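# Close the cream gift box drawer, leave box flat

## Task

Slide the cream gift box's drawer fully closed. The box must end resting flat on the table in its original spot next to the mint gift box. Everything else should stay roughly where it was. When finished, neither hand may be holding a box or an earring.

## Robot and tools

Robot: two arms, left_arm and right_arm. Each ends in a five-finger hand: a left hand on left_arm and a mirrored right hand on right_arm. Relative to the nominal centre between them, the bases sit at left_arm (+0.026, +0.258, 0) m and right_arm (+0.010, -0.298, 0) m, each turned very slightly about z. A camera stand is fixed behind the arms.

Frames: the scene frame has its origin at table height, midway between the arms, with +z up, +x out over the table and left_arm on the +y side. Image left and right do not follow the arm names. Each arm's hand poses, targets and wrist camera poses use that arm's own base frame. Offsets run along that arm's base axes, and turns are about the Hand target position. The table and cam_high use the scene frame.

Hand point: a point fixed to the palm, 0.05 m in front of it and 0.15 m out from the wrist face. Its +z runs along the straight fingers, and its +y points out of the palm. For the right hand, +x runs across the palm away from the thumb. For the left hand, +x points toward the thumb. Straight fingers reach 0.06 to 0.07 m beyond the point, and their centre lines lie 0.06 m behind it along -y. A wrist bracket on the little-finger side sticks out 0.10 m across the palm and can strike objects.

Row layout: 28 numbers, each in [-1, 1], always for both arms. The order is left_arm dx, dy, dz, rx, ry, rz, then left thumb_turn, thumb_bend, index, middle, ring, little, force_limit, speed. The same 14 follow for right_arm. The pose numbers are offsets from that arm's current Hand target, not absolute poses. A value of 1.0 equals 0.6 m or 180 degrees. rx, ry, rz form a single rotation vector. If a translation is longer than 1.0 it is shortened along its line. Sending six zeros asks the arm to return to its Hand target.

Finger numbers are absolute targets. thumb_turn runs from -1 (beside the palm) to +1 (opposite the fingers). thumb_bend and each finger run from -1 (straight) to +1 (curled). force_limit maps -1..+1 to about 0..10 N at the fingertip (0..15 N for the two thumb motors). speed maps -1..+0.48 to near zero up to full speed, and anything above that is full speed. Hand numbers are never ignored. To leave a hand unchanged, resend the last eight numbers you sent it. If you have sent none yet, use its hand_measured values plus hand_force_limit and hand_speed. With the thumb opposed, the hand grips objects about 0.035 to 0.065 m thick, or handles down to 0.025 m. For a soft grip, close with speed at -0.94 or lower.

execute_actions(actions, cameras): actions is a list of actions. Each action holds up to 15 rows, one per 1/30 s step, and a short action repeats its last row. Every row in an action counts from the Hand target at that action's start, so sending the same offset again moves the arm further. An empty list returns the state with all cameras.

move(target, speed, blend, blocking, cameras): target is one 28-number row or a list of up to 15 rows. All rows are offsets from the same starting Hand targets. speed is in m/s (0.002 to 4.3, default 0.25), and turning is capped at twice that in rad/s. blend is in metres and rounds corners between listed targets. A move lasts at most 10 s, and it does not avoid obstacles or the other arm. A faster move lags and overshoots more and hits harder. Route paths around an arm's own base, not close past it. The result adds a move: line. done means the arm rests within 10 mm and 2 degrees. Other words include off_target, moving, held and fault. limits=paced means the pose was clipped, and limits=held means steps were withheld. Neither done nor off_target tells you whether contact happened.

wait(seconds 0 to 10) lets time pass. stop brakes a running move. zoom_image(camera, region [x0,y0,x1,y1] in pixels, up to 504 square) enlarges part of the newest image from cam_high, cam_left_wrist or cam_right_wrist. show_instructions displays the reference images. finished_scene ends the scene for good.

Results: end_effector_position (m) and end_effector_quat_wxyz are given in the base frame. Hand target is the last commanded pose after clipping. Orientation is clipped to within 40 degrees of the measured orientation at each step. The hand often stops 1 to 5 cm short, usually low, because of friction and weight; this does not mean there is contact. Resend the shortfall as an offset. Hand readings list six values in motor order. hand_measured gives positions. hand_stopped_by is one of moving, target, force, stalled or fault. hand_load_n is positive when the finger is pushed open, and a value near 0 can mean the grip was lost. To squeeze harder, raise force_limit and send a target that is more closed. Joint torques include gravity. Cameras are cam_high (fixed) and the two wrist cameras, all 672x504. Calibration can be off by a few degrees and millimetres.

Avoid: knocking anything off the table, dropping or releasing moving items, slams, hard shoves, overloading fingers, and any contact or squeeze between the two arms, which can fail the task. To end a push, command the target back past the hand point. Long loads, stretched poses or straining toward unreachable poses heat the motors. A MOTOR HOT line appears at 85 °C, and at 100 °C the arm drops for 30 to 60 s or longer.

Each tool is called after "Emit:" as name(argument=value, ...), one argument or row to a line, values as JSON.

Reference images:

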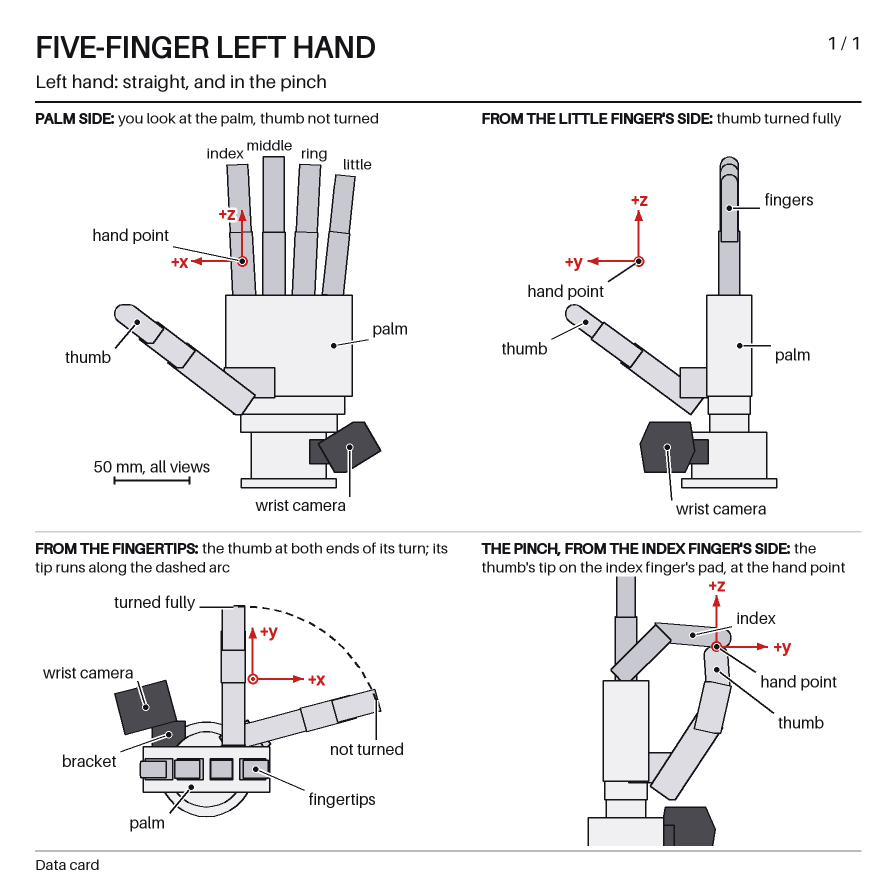

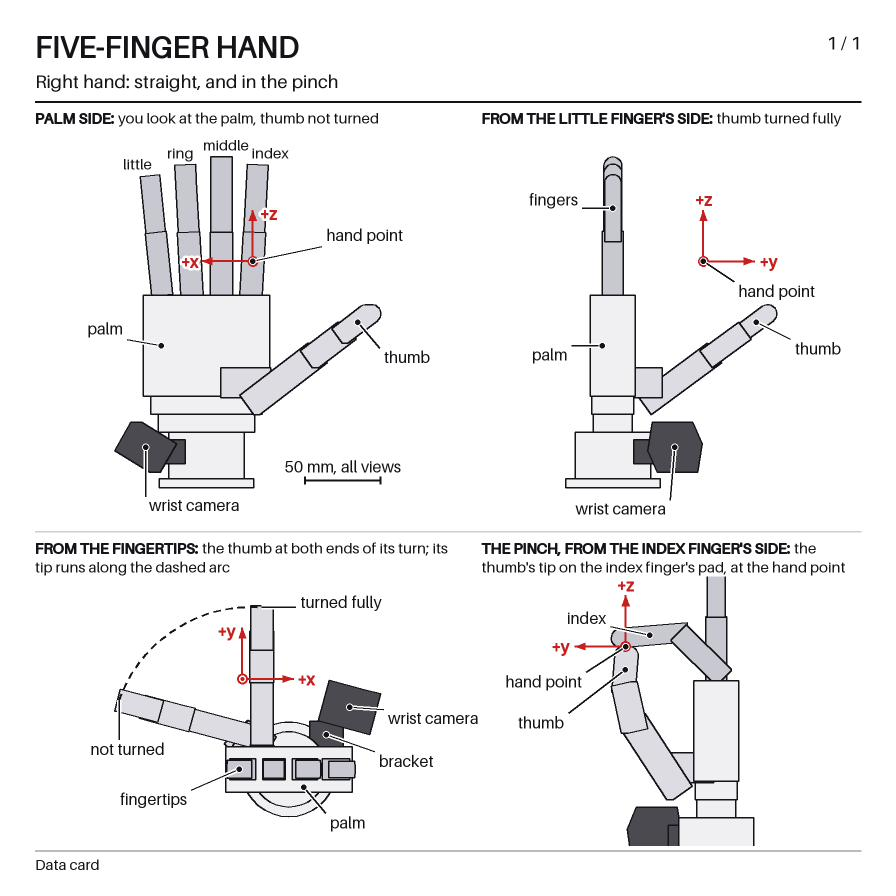

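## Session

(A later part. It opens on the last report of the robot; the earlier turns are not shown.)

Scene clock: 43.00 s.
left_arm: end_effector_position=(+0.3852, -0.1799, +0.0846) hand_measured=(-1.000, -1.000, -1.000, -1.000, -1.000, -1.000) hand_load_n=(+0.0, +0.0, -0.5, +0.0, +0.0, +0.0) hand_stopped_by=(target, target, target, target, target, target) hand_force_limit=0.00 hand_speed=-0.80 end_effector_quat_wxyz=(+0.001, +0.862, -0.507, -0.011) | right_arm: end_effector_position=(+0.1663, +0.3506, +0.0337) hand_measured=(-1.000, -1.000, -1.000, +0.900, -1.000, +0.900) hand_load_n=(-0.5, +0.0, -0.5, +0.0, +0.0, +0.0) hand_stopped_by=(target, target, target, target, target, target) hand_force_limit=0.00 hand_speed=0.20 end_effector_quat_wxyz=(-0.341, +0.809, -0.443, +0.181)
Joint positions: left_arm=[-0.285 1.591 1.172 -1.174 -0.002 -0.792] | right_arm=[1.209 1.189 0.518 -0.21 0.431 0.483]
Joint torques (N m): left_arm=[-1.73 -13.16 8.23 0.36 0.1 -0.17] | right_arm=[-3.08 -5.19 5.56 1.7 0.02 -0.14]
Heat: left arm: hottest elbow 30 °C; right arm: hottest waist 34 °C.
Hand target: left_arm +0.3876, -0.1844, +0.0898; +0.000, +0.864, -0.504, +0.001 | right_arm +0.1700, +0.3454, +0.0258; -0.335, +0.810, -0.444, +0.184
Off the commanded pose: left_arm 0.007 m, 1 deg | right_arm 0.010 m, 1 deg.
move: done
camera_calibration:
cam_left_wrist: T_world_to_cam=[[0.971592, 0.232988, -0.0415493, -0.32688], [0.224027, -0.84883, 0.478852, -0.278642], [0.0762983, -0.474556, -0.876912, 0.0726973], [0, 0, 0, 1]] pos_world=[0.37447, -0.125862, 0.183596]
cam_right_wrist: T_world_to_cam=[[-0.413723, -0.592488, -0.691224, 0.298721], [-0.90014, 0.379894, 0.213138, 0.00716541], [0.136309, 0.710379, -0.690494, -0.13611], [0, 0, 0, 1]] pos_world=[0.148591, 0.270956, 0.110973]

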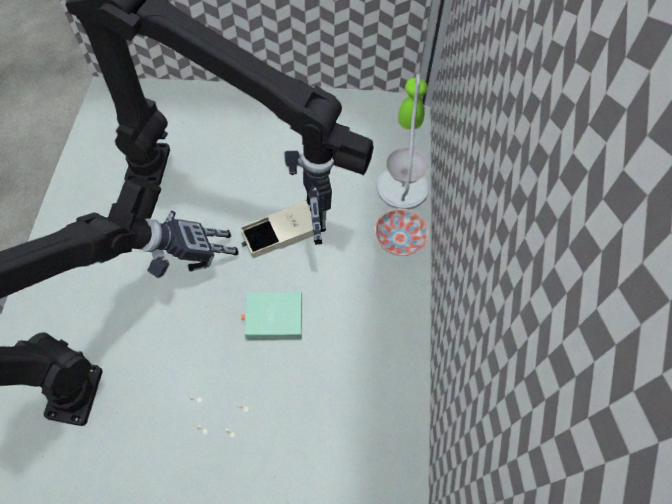

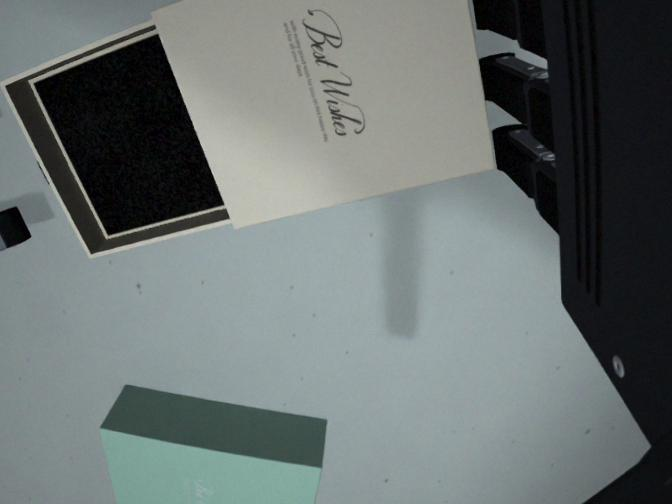

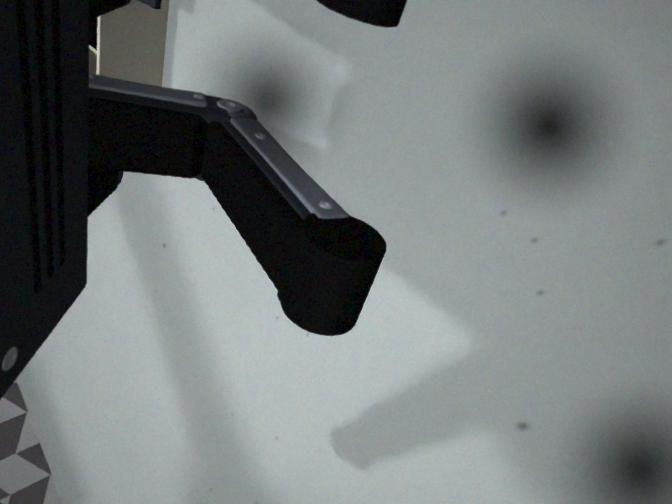

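Emit:
move(
  target=[0,0,0,0,0,0,-1,-1,-1,-1,-1,-1,0,-0.8,0.0345,0.0142,-0.0117,0,0,0,-1,-1,-1,0.9,-1,0.9,0,0.2],
  speed=0.08,
  cameras=["all"],
)

Emit:
zoom_image(
  camera="cam_high",
  region=[210, 190, 330, 290],
)

Scene clock: 44.93 s.
left_arm: end_effector_position=(+0.3852, -0.1799, +0.0846) hand_measured=(-1.000, -1.000, -1.000, -1.000, -1.000, -1.000) hand_load_n=(+0.0, +0.0, -0.5, +0.0, +0.0, +0.0) hand_stopped_by=(target, target, target, target, target, target) hand_force_limit=0.00 hand_speed=-0.80 end_effector_quat_wxyz=(+0.001, +0.862, -0.507, -0.011) | right_arm: end_effector_position=(+0.1822, +0.3490, +0.0173) hand_measured=(-1.000, -1.000, -1.000, +0.900, -1.000, +0.900) hand_load_n=(+0.0, +0.0, +0.0, +0.0, +0.0, +0.0) hand_stopped_by=(target, target, target, target, target, target) hand_force_limit=0.00 hand_speed=0.20 end_effector_quat_wxyz=(-0.332, +0.813, -0.442, +0.182)
Joint positions: left_arm=[-0.285 1.591 1.172 -1.174 -0.002 -0.792] | right_arm=[1.157 1.253 0.518 -0.15 0.398 0.438]
Joint torques (N m): left_arm=[-1.79 -13.22 8.2 0.36 0.1 -0.17] | right_arm=[-3.19 -5.54 7.05 1.69 -0.03 -0.13]
Heat: left arm: hottest elbow 30 °C; right arm: hottest waist 34 °C.
Hand target: left_arm +0.3876, -0.1844, +0.0898; +0.000, +0.864, -0.504, +0.001 | right_arm +0.1906, +0.3539, +0.0187; -0.335, +0.811, -0.444, +0.184
Off the commanded pose: left_arm 0.007 m, 1 deg | right_arm 0.010 m, 1 deg.
move: done
camera_calibration:
cam_left_wrist: T_world_to_cam=[[0.971592, 0.232988, -0.0415493, -0.32688], [0.224027, -0.84883, 0.478852, -0.278642], [0.0762983, -0.474556, -0.876912, 0.0726973], [0, 0, 0, 1]] pos_world=[0.37447, -0.125862, 0.183596]
cam_right_wrist: T_world_to_cam=[[-0.418382, -0.605905, -0.676635, 0.298352], [-0.898801, 0.383487, 0.212353, 0.0240585], [0.130815, 0.697005, -0.705033, -0.142468], [0, 0, 0, 1]] pos_world=[0.165086, 0.270848, 0.0963223]

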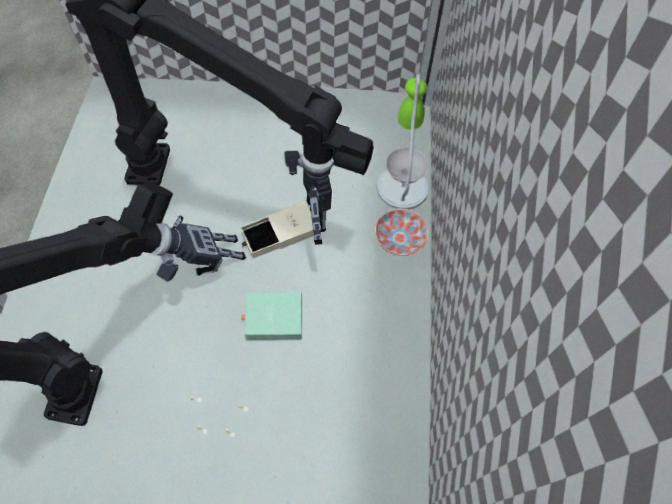

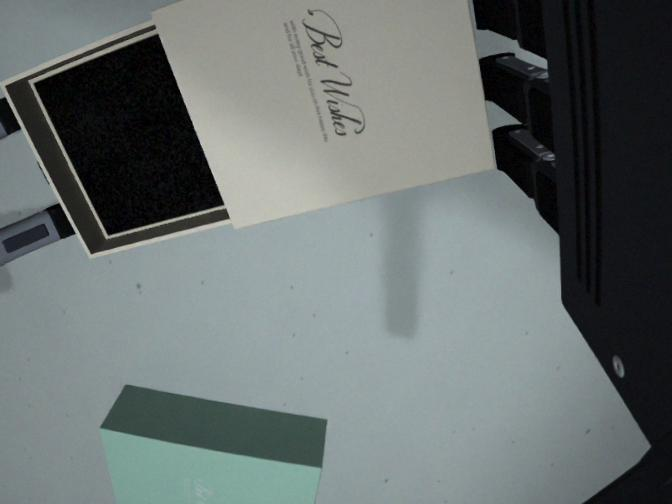

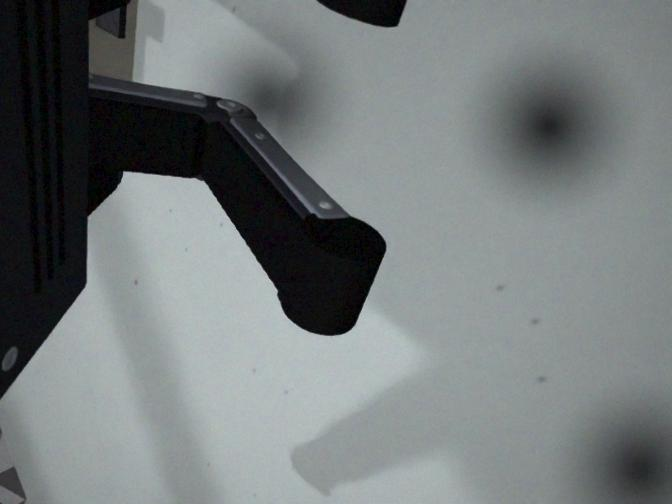

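Scaled by 4.200 from the camera's 672x504 image, which has a finer 960x720 frame.

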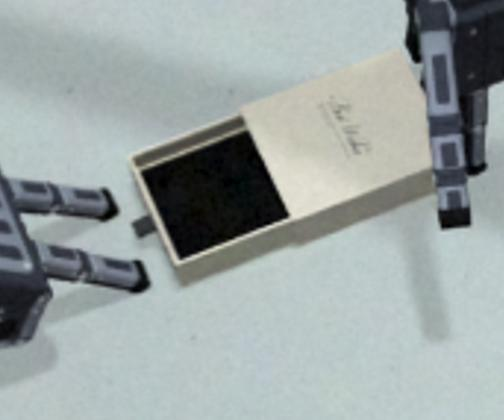

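Emit:
move(
  target=[0,0,0,0,0,0,-1,-1,-1,-1,-1,-1,0,-0.8,0.0377,0.034,0,0,0,0,-1,-1,-1,0.9,-1,0.9,0,0.2],
  speed=0.06,
  cameras=["all"],
)

Emit:
zoom_image(
  camera="cam_high",
  region=[210, 190, 330, 290],
)

Scene clock: 47.27 s.
left_arm: end_effector_position=(+0.3855, -0.1800, +0.0845) hand_measured=(-1.000, -1.000, -1.000, -1.000, -1.000, -1.000) hand_load_n=(+0.0, +0.0, +0.0, +0.0, +0.0, +0.0) hand_stopped_by=(target, target, target, target, target, target) hand_force_limit=0.00 hand_speed=-0.80 end_effector_quat_wxyz=(+0.001, +0.862, -0.507, -0.010) | right_arm: end_effector_position=(+0.1997, +0.3631, +0.0163) hand_measured=(-1.000, -1.000, -1.000, +0.900, -1.000, +0.900) hand_load_n=(+0.0, +0.0, +0.5, +0.0, -0.5, +0.0) hand_stopped_by=(target, target, target, target, target, target) hand_force_limit=0.00 hand_speed=0.20 end_effector_quat_wxyz=(-0.334, +0.812, -0.443, +0.182)
Joint positions: left_arm=[-0.285 1.591 1.172 -1.173 -0.002 -0.793] | right_arm=[1.124 1.313 0.562 -0.12 0.376 0.412]
Joint torques (N m): left_arm=[-1.79 -13.16 8.23 0.35 0.1 -0.17] | right_arm=[-3.6 -5.07 8.61 1.42 -0.12 -0.2]
Heat: left arm: hottest elbow 30 °C; right arm: hottest waist 34 °C.
Hand target: left_arm +0.3877, -0.1844, +0.0898; +0.000, +0.864, -0.504, +0.001 | right_arm +0.2132, +0.3744, +0.0188; -0.336, +0.810, -0.444, +0.184
Off the commanded pose: left_arm 0.007 m, 1 deg | right_arm 0.018 m, 0 deg.
move: off_target (right_arm)
camera_calibration:
cam_left_wrist: T_world_to_cam=[[0.971555, 0.233306, -0.0406012, -0.327177], [0.223807, -0.848565, 0.479424, -0.278714], [0.0773998, -0.474873, -0.876644, 0.0720444], [0, 0, 0, 1]] pos_world=[0.374672, -0.125963, 0.183496]
cam_right_wrist: T_world_to_cam=[[-0.418427, -0.603295, -0.678936, 0.31258], [-0.898678, 0.383247, 0.213305, 0.0347472], [0.131514, 0.699398, -0.702529, -0.156404], [0, 0, 0, 1]] pos_world=[0.182588, 0.284649, 0.0949315]

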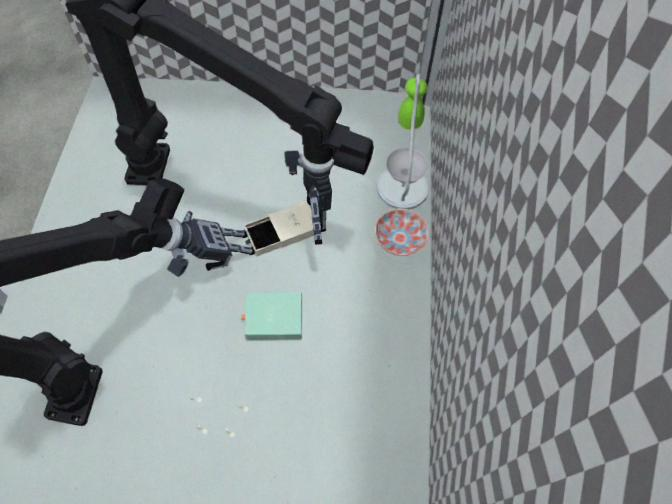

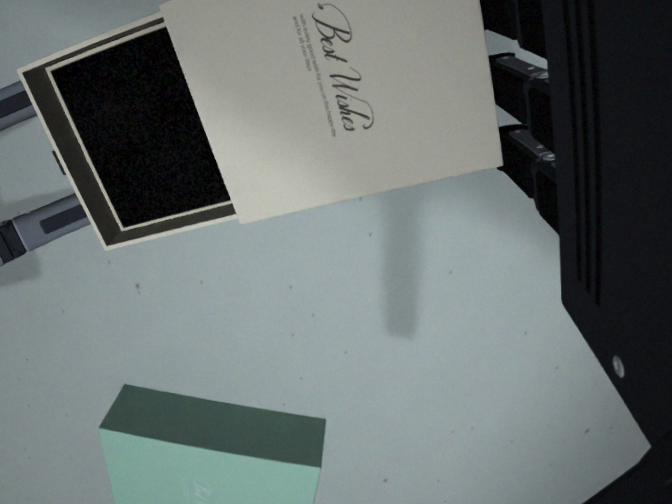

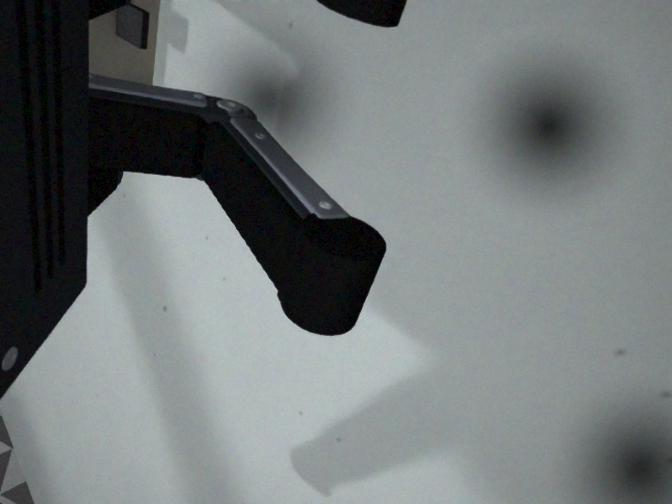

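Scaled by 4.200 from the camera's 672x504 image, which has a finer 960x720 frame.

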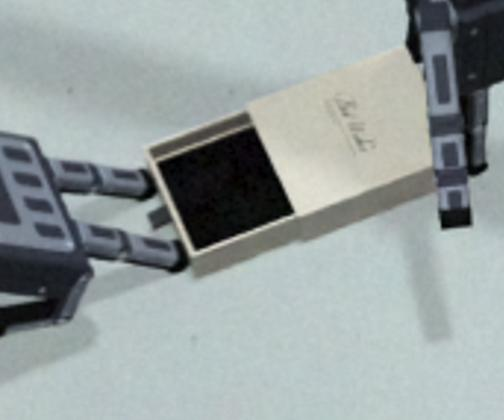

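Emit:
move(
  target=[0,0,0,0,0,0,-1,-1,-1,-1,-1,-1,0,-0.8,0.0491,0.0314,0,0,0,0,-1,-1,-1,0.9,-1,0.9,0,0.2],
  speed=0.06,
  cameras=["all"],
)

Emit:
zoom_image(
  camera="cam_high",
  region=[220, 180, 340, 280],
)

Scene clock: 48.90 s.
left_arm: end_effector_position=(+0.3855, -0.1800, +0.0845) hand_measured=(-1.000, -1.000, -1.000, -1.000, -1.000, -1.000) hand_load_n=(+0.0, +0.0, +0.0, +0.0, +0.0, +0.0) hand_stopped_by=(target, target, target, target, target, target) hand_force_limit=0.00 hand_speed=-0.80 end_effector_quat_wxyz=(+0.001, +0.862, -0.507, -0.010) | right_arm: end_effector_position=(+0.2276, +0.3823, +0.0170) hand_measured=(-1.000, -1.000, -1.000, +0.900, -1.000, +0.900) hand_load_n=(+0.0, -0.5, +0.5, +0.0, -0.5, +0.0) hand_stopped_by=(target, target, target, target, target, target) hand_force_limit=0.00 hand_speed=0.20 end_effector_quat_wxyz=(-0.333, +0.813, -0.443, +0.181)
Joint positions: left_arm=[-0.285 1.591 1.172 -1.173 -0.002 -0.793] | right_arm=[1.075 1.391 0.637 -0.104 0.343 0.372]
Joint torques (N m): left_arm=[-1.79 -13.16 8.21 0.34 0.1 -0.18] | right_arm=[-3.43 -6.18 8.69 1.46 -0.11 -0.18]
Heat: left arm: hottest elbow 30 °C; right arm: hottest waist 34 °C.
Hand target: left_arm +0.3877, -0.1844, +0.0898; +0.000, +0.864, -0.504, +0.001 | right_arm +0.2427, +0.3933, +0.0189; -0.336, +0.810, -0.444, +0.184
Off the commanded pose: left_arm 0.007 m, 1 deg | right_arm 0.019 m, 0 deg.
move: off_target (right_arm)
camera_calibration:
cam_left_wrist: T_world_to_cam=[[0.971555, 0.233306, -0.0406012, -0.327177], [0.223807, -0.848565, 0.479424, -0.278714], [0.0773998, -0.474873, -0.876644, 0.0720444], [0, 0, 0, 1]] pos_world=[0.374672, -0.125963, 0.183496]
cam_right_wrist: T_world_to_cam=[[-0.419102, -0.603734, -0.678129, 0.336728], [-0.898582, 0.38276, 0.214579, 0.0524534], [0.130012, 0.699286, -0.70292, -0.172508], [0, 0, 0, 1]] pos_world=[0.210685, 0.303849, 0.095831]

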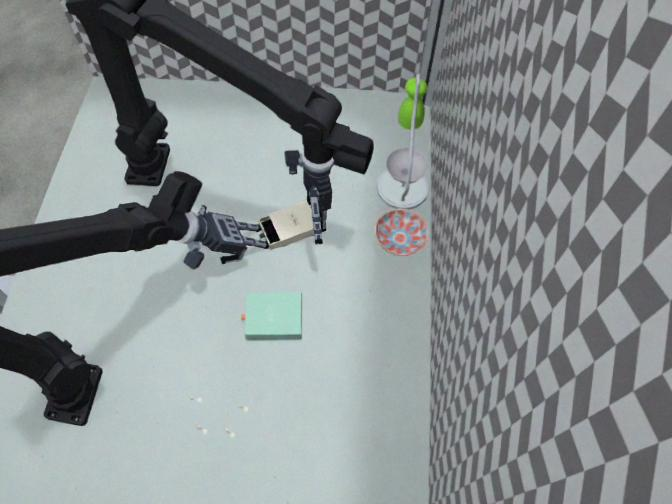

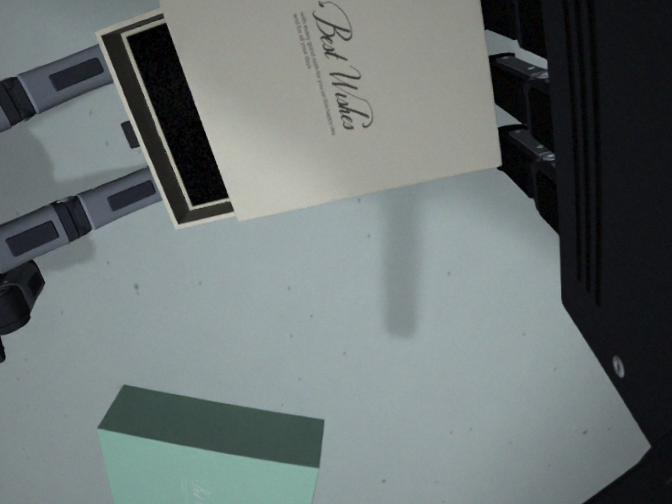

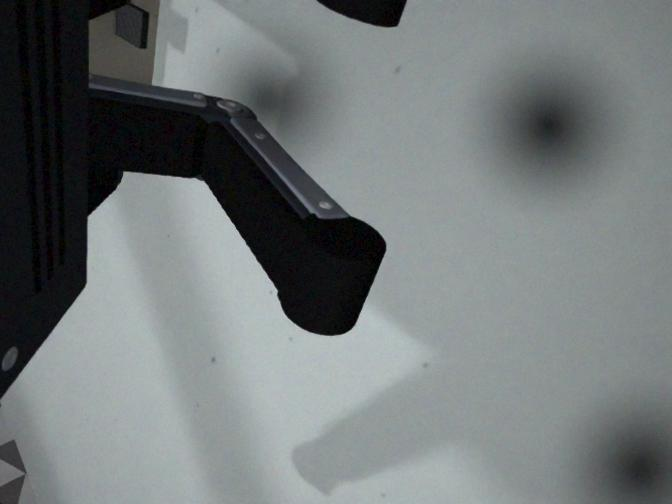

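Scaled by 4.200 from the camera's 672x504 image, which has a finer 960x720 frame.

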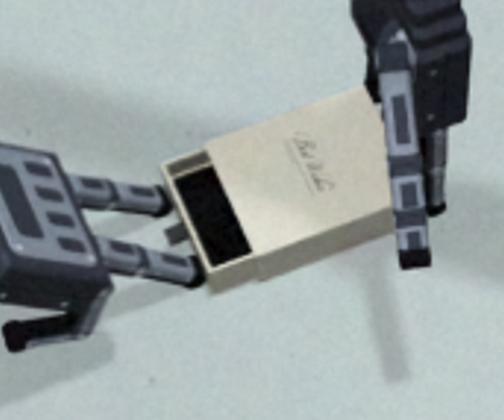

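Emit:
move(
  target=[0,0,0,0,0,0,-1,-1,-1,-1,-1,-1,0,-0.8,0.0253,0.0162,0,0,0,0,-1,-1,-1,0.9,-1,0.9,0,0.2],
  speed=0.05,
  cameras=["all"],
)

Emit:
zoom_image(
  camera="cam_left_wrist",
  region=[80, 0, 560, 280],
)

Scene clock: 50.27 s.
left_arm: end_effector_position=(+0.3855, -0.1800, +0.0845) hand_measured=(-1.000, -1.000, -1.000, -1.000, -1.000, -1.000) hand_load_n=(+0.0, +0.0, +0.0, +0.0, +0.0, +0.0) hand_stopped_by=(target, target, target, target, target, target) hand_force_limit=0.00 hand_speed=-0.80 end_effector_quat_wxyz=(+0.001, +0.862, -0.507, -0.010) | right_arm: end_effector_position=(+0.2421, +0.3921, +0.0173) hand_measured=(-1.000, -1.000, -1.000, +0.900, -1.000, +0.900) hand_load_n=(-0.5, +0.0, +0.0, +0.5, -0.5, +0.0) hand_stopped_by=(target, target, target, target, target, target) hand_force_limit=0.00 hand_speed=0.20 end_effector_quat_wxyz=(-0.333, +0.813, -0.443, +0.181)
Joint positions: left_arm=[-0.285 1.591 1.172 -1.173 -0.002 -0.793] | right_arm=[1.052 1.43 0.678 -0.101 0.328 0.354]
Joint torques (N m): left_arm=[-1.79 -13.22 8.23 0.32 0.1 -0.17] | right_arm=[-3.43 -6.77 8.72 1.48 -0.1 -0.19]
Heat: left arm: hottest elbow 30 °C; right arm: hottest waist 34 °C.
Hand target: left_arm +0.3877, -0.1844, +0.0898; +0.000, +0.864, -0.504, +0.001 | right_arm +0.2579, +0.4028, +0.0188; -0.335, +0.811, -0.444, +0.184
Off the commanded pose: left_arm 0.007 m, 1 deg | right_arm 0.019 m, 1 deg.
move: off_target (right_arm)
camera_calibration:
cam_left_wrist: T_world_to_cam=[[0.971555, 0.233306, -0.0406012, -0.327177], [0.223807, -0.848565, 0.479424, -0.278714], [0.0773998, -0.474873, -0.876644, 0.0720444], [0, 0, 0, 1]] pos_world=[0.374672, -0.125963, 0.183496]
cam_right_wrist: T_world_to_cam=[[-0.419446, -0.604247, -0.677459, 0.349226], [-0.898523, 0.382658, 0.215012, 0.0615842], [0.129314, 0.698898, -0.703434, -0.180707], [0, 0, 0, 1]] pos_world=[0.225184, 0.313749, 0.0962295]

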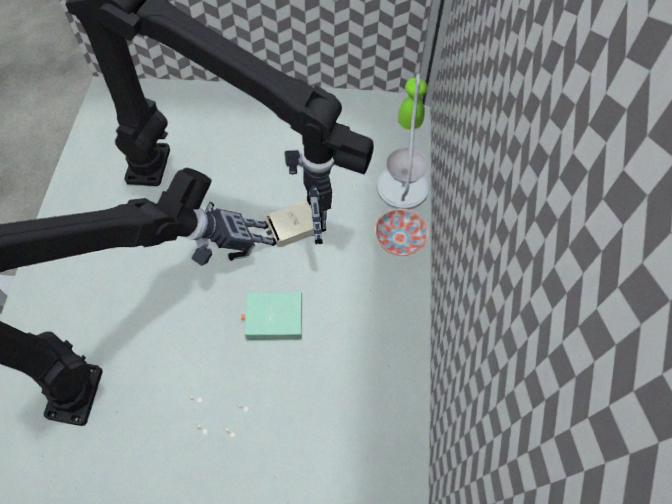

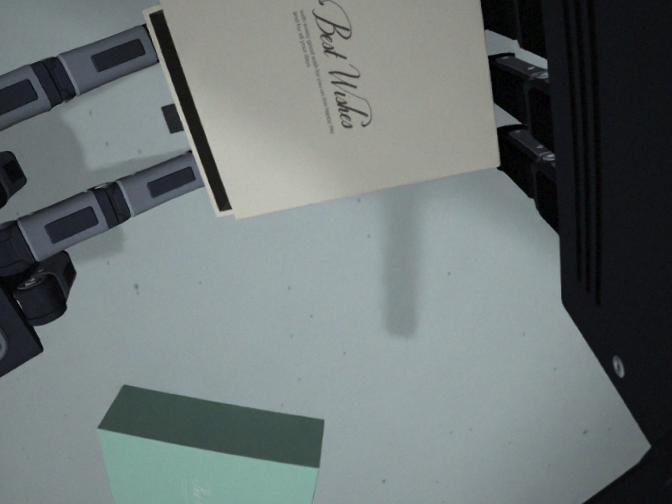

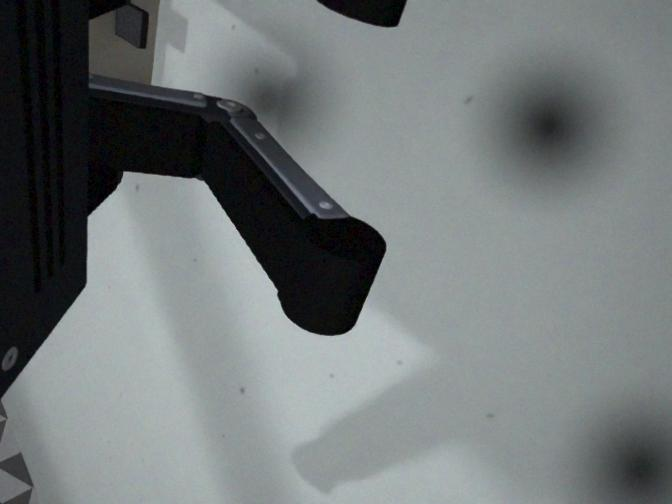

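Scaled by 1.050 from the camera's 672x504 image, which has a finer 960x720 frame.

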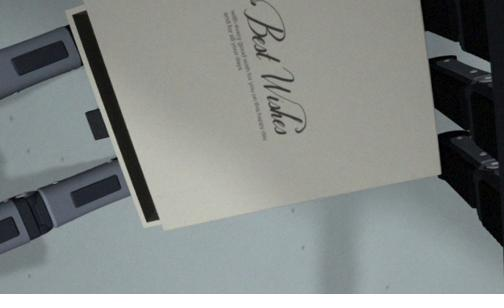

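Emit:
move(
  target=[0,0,0,0,0,0,-1,-1,-1,-1,-1,-1,0,-0.8,0.0112,0.0072,0,0,0,0,-1,-1,-1,0.9,-1,0.9,0,0.2],
  speed=0.03,
  cameras=["all"],
)

Emit:
zoom_image(
  camera="cam_left_wrist",
  region=[80, 0, 330, 250],
)

Scene clock: 51.50 s.
left_arm: end_effector_position=(+0.3855, -0.1800, +0.0845) hand_measured=(-1.000, -1.000, -1.000, -1.000, -1.000, -1.000) hand_load_n=(+0.0, +0.0, +0.0, +0.0, +0.0, +0.0) hand_stopped_by=(target, target, target, target, target, target) hand_force_limit=0.00 hand_speed=-0.80 end_effector_quat_wxyz=(+0.001, +0.862, -0.507, -0.010) | right_arm: end_effector_position=(+0.2483, +0.3966, +0.0176) hand_measured=(-1.000, -1.000, -1.000, +0.900, -1.000, +0.900) hand_load_n=(+0.0, -0.5, +0.0, +0.0, -0.5, +0.0) hand_stopped_by=(target, target, target, target, target, target) hand_force_limit=0.00 hand_speed=0.20 end_effector_quat_wxyz=(-0.333, +0.813, -0.442, +0.181)
Joint positions: left_arm=[-0.285 1.591 1.172 -1.173 -0.002 -0.793] | right_arm=[1.043 1.447 0.697 -0.101 0.322 0.347]
Joint torques (N m): left_arm=[-1.67 -13.16 8.23 0.32 0.1 -0.18] | right_arm=[-3.49 -6.89 8.79 1.51 -0.09 -0.19]
Heat: left arm: hottest elbow 30 °C; right arm: hottest waist 34 °C.
Hand target: left_arm +0.3877, -0.1844, +0.0898; +0.000, +0.864, -0.504, +0.001 | right_arm +0.2647, +0.4073, +0.0189; -0.335, +0.810, -0.444, +0.184
Off the commanded pose: left_arm 0.007 m, 1 deg | right_arm 0.019 m, 1 deg.
move: off_target (right_arm)
camera_calibration:
cam_left_wrist: T_world_to_cam=[[0.971555, 0.233306, -0.0406012, -0.327177], [0.223807, -0.848565, 0.479424, -0.278714], [0.0773998, -0.474873, -0.876644, 0.0720444], [0, 0, 0, 1]] pos_world=[0.374672, -0.125963, 0.183496]
cam_right_wrist: T_world_to_cam=[[-0.419373, -0.60468, -0.677118, 0.354878], [-0.898629, 0.382347, 0.215122, 0.0655704], [0.128814, 0.698694, -0.703729, -0.184247], [0, 0, 0, 1]] pos_world=[0.231483, 0.318249, 0.0965285]

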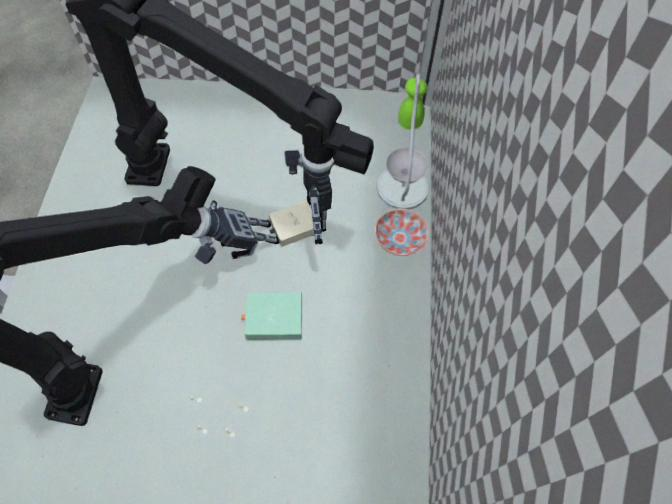

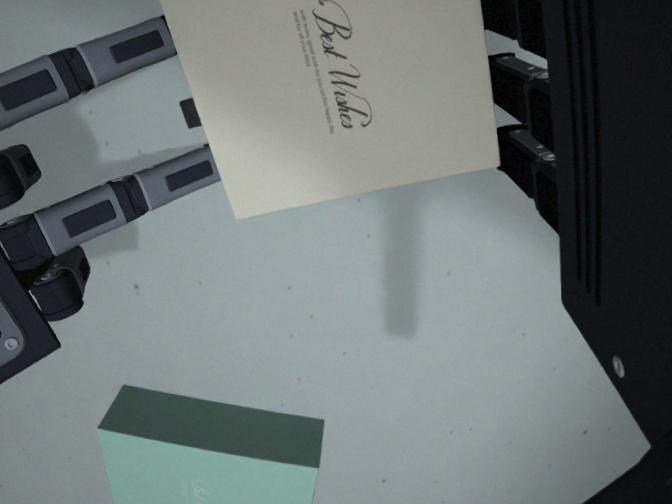

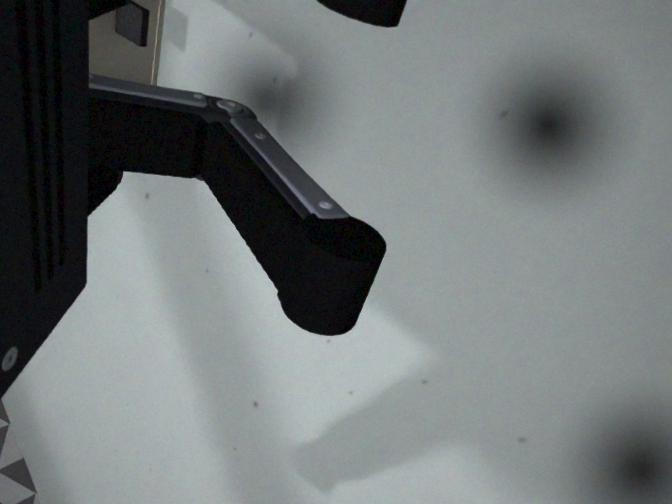

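Scaled by 2.016 from the camera's 672x504 image, which has a finer 960x720 frame.

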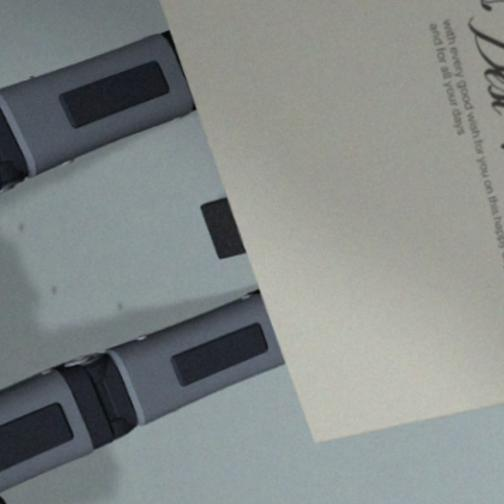

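Emit:
move(
  target=[0,0,0,0,0,0,-1,-1,-1,-1,-1,-1,0,-0.8,0.0056,0.0036,0,0,0,0,-1,-1,-1,0.9,-1,0.9,0,0.2],
  speed=0.03,
  cameras=["all"],
)

Emit:
zoom_image(
  camera="cam_high",
  region=[230, 180, 350, 280],
)

Emit:
zoom_image(
  camera="cam_left_wrist",
  region=[80, 0, 330, 250],
)

Scene clock: 52.67 s.
left_arm: end_effector_position=(+0.3864, -0.1799, +0.0843) hand_measured=(-1.000, -1.000, -1.000, -1.000, -1.000, -1.000) hand_load_n=(+0.0, +0.0, +0.0, +0.0, +0.5, +0.0) hand_stopped_by=(target, target, target, target, target, target) hand_force_limit=0.00 hand_speed=-0.80 end_effector_quat_wxyz=(+0.000, +0.862, -0.507, -0.009) | right_arm: end_effector_position=(+0.2497, +0.3976, +0.0176) hand_measured=(-1.000, -1.000, -1.000, +0.900, -1.000, +0.900) hand_load_n=(-0.5, +0.0, +0.5, +0.0, -1.5, +0.0) hand_stopped_by=(target, target, target, target, target, target) hand_force_limit=0.00 hand_speed=0.20 end_effector_quat_wxyz=(-0.333, +0.813, -0.442, +0.180)
Joint positions: left_arm=[-0.285 1.591 1.172 -1.17 -0.004 -0.793] | right_arm=[1.041 1.451 0.701 -0.101 0.319 0.345]
Joint torques (N m): left_arm=[-1.79 -13.22 8.21 0.18 0.19 -0.17] | right_arm=[-3.78 -6.59 9.07 1.51 -0.12 -0.2]
Heat: left arm: hottest elbow 30 °C; right arm: hottest waist 34 °C.
Hand target: left_arm +0.3876, -0.1843, +0.0898; +0.000, +0.864, -0.504, +0.001 | right_arm +0.2679, +0.4095, +0.0188; -0.335, +0.811, -0.444, +0.184
Off the commanded pose: left_arm 0.007 m, 1 deg | right_arm 0.022 m, 1 deg.
move: off_target (right_arm)
camera_calibration:
cam_left_wrist: T_world_to_cam=[[0.971687, 0.233348, -0.037053, -0.328366], [0.222175, -0.849052, 0.479321, -0.278206], [0.0803885, -0.473982, -0.876857, 0.0709444], [0, 0, 0, 1]] pos_world=[0.375177, -0.125962, 0.183391]
cam_right_wrist: T_world_to_cam=[[-0.41915, -0.60519, -0.6768, 0.35619], [-0.898917, 0.381321, 0.215736, 0.0668687], [0.127517, 0.698813, -0.703846, -0.184863], [0, 0, 0, 1]] pos_world=[0.23298, 0.319249, 0.0965285]

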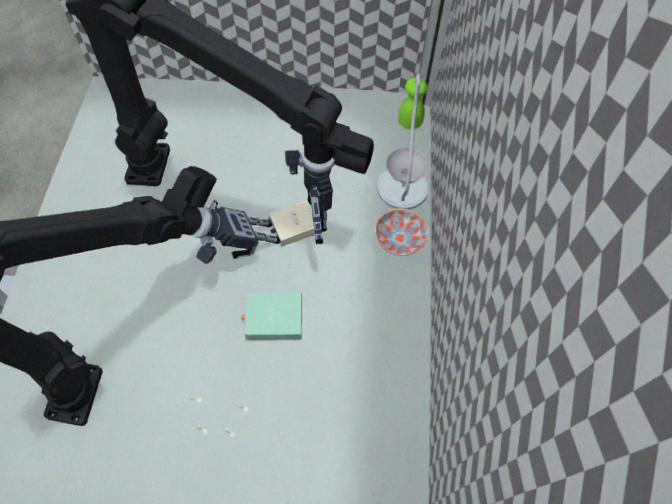

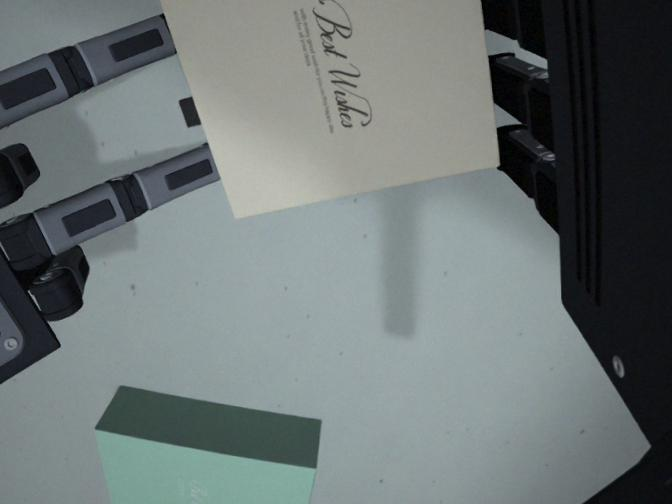

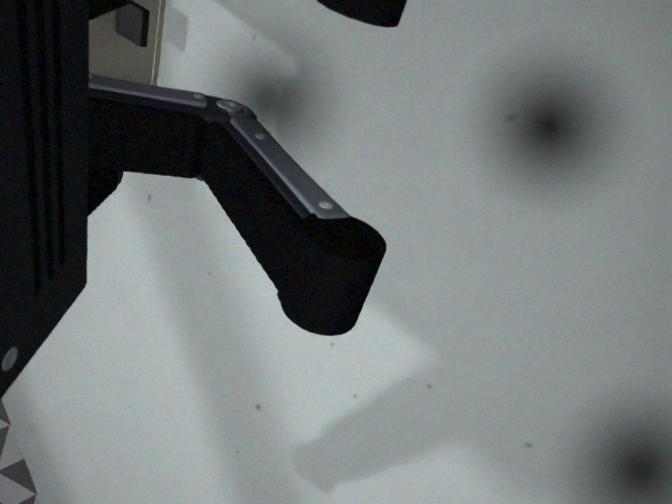

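Scaled by 4.200 from the camera's 672x504 image, which has a finer 960x720 frame.

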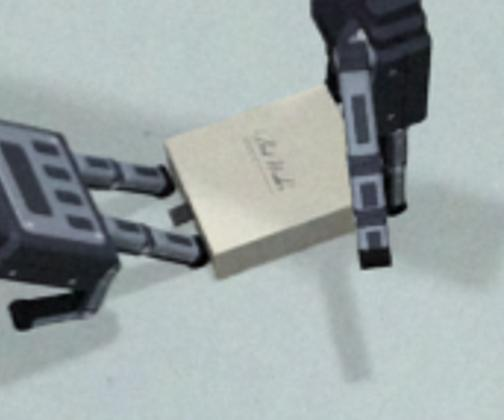

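Scaled by 2.016 from the camera's 672x504 image, which has a finer 960x720 frame.

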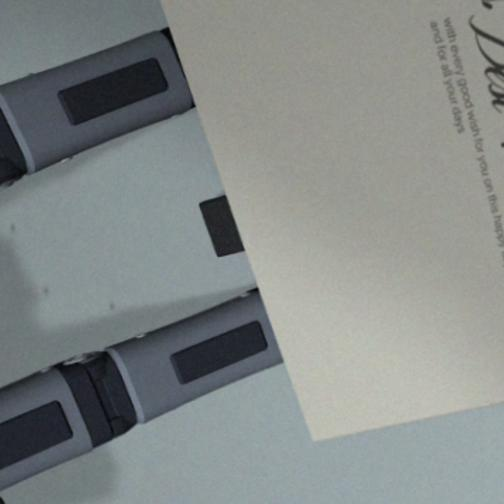

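Emit:
move(
  target=[
    [0,0,0.0,0,0,0,-1,-1,-1,-1,-1,-1,0,-0.8,-0.0983,-0.0629,0.01,0,0,0,-1,-1,-1,0.9,-1,0.9,0,0.2],
    [0.0438,0.0242,0.01,0,0,0,-1,-1,-1,-1,-1,-1,0,-0.8,-0.0983,-0.0629,0.15,0,0,0,-1,-1,-1,0.9,-1,0.9,0,0.2],
    [0.0438,0.0242,0.2,0,0,0,-1,-1,-1,-1,-1,-1,0,-0.8,-0.12,-0.08,0.2,0,0,0,-1,-1,-1,0.9,-1,0.9,0,0.2],
  ],
  speed=[0.06,0.1,0.15],
  cameras=["all"],
)

Emit:
zoom_image(
  camera="cam_high",
  region=[200, 180, 360, 360],
)

Emit:
zoom_image(
  camera="cam_right_wrist",
  region=[60, 0, 420, 250],
)

Scene clock: 57.83 s.
left_arm: end_effector_position=(+0.3992, -0.1692, +0.1889) hand_measured=(-1.000, -1.000, -1.000, -1.000, -1.000, -1.000) hand_load_n=(+0.0, +0.0, +0.0, +0.0, +0.0, +0.0) hand_stopped_by=(target, target, target, target, target, target) hand_force_limit=0.00 hand_speed=-0.80 end_effector_quat_wxyz=(+0.004, +0.865, -0.501, -0.022) | right_arm: end_effector_position=(+0.1915, +0.3387, +0.1067) hand_measured=(-1.000, -1.000, -1.000, +0.900, -1.000, +0.900) hand_load_n=(+0.0, +0.0, +0.0, +0.0, +0.0, +0.0) hand_stopped_by=(target, target, target, target, target, target) hand_force_limit=0.00 hand_speed=0.20 end_effector_quat_wxyz=(-0.305, +0.821, -0.444, +0.187)
Joint positions: left_arm=[-0.253 1.557 1.415 -1.474 -0.004 -0.773] | right_arm=[1.12 1.088 0.697 -0.54 0.384 0.412]
Joint torques (N m): left_arm=[-0.5 -12.69 13.41 -0.34 0.13 0.1] | right_arm=[-0.32 -7 11.41 0.64 0.28 0.06]
Heat: left arm: hottest elbow 30 °C; right arm: hottest waist 34 °C.
Hand target: left_arm +0.4139, -0.1699, +0.2098; +0.000, +0.864, -0.504, +0.001 | right_arm +0.1959, +0.3614, +0.1387; -0.335, +0.811, -0.444, +0.184
Off the commanded pose: left_arm 0.026 m, 3 deg | right_arm 0.040 m, 4 deg.
move: off_target (left_arm, right_arm)
camera_calibration:
cam_left_wrist: T_world_to_cam=[[0.96743, 0.24547, -0.0618272, -0.331074], [0.24536, -0.849234, 0.467546, -0.329036], [0.062263, -0.467489, -0.881804, 0.176039], [0, 0, 0, 1]] pos_world=[0.390063, -0.115863, 0.288602]
cam_right_wrist: T_world_to_cam=[[-0.437792, -0.636337, -0.635149, 0.366163], [-0.890663, 0.403373, 0.209783, 0.0094442], [0.122709, 0.657545, -0.743356, -0.0544846], [0, 0, 0, 1]] pos_world=[0.175401, 0.26502, 0.190085]

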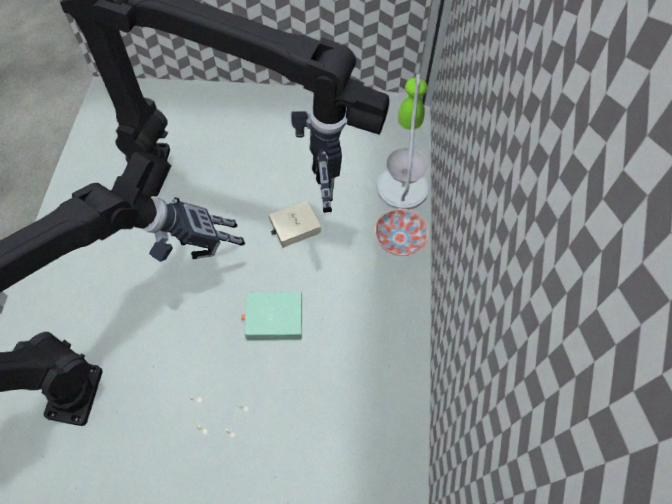

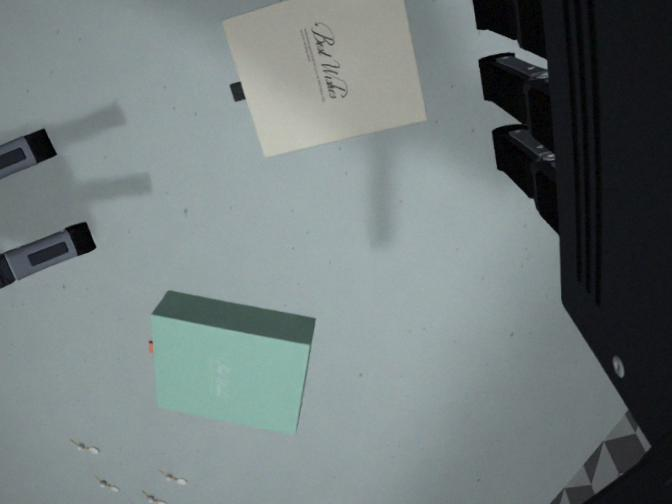

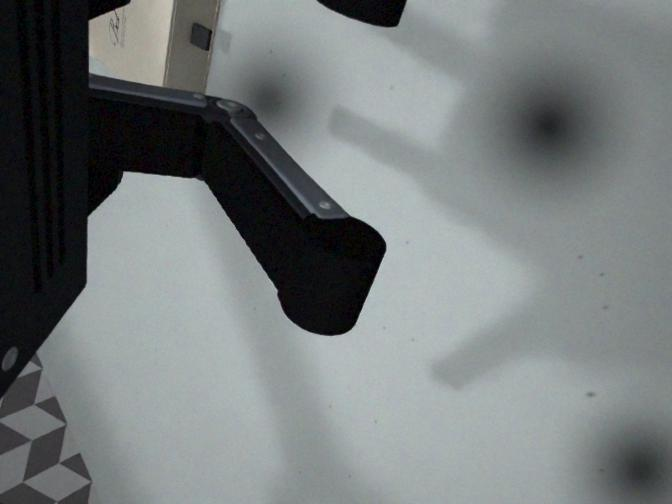

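Scaled by 2.800 from the camera's 672x504 image, which has a finer 960x720 frame.

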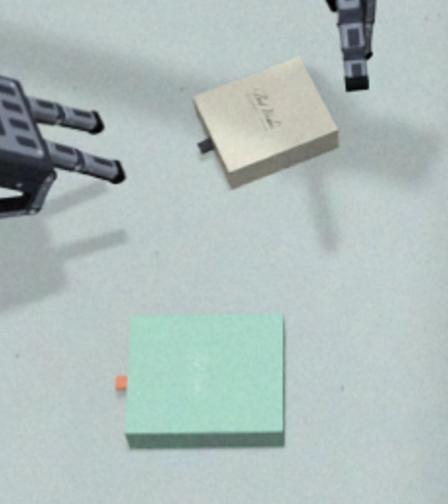

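Scaled by 1.400 from the camera's 672x504 image, which has a finer 960x720 frame.

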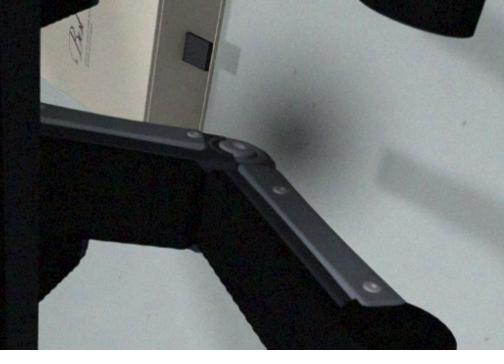

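Emit:
zoom_image(
  camera="cam_right_wrist",
  region=[90, 0, 240, 100],
)

Emit:
zoom_image(
  camera="cam_left_wrist",
  region=[200, 0, 320, 180],
)

Scaled by 3.360 from the camera's 672x504 image, which has a finer 960x720 frame.

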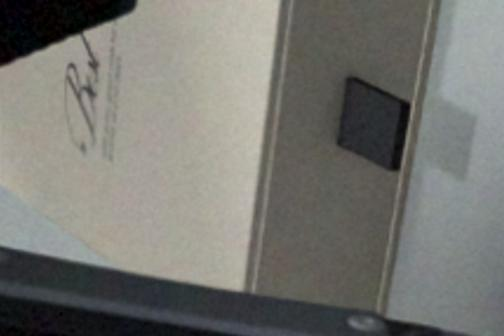

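Scaled by 2.800 from the camera's 672x504 image, which has a finer 960x720 frame.

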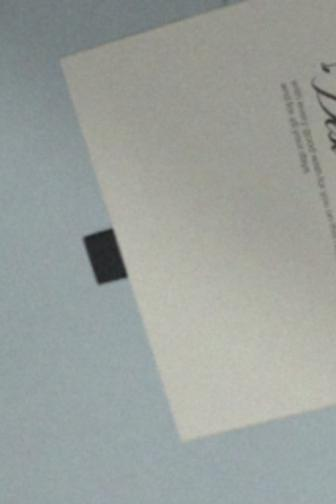

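Emit:
finished_scene(
)

The scene is finished: the task was done.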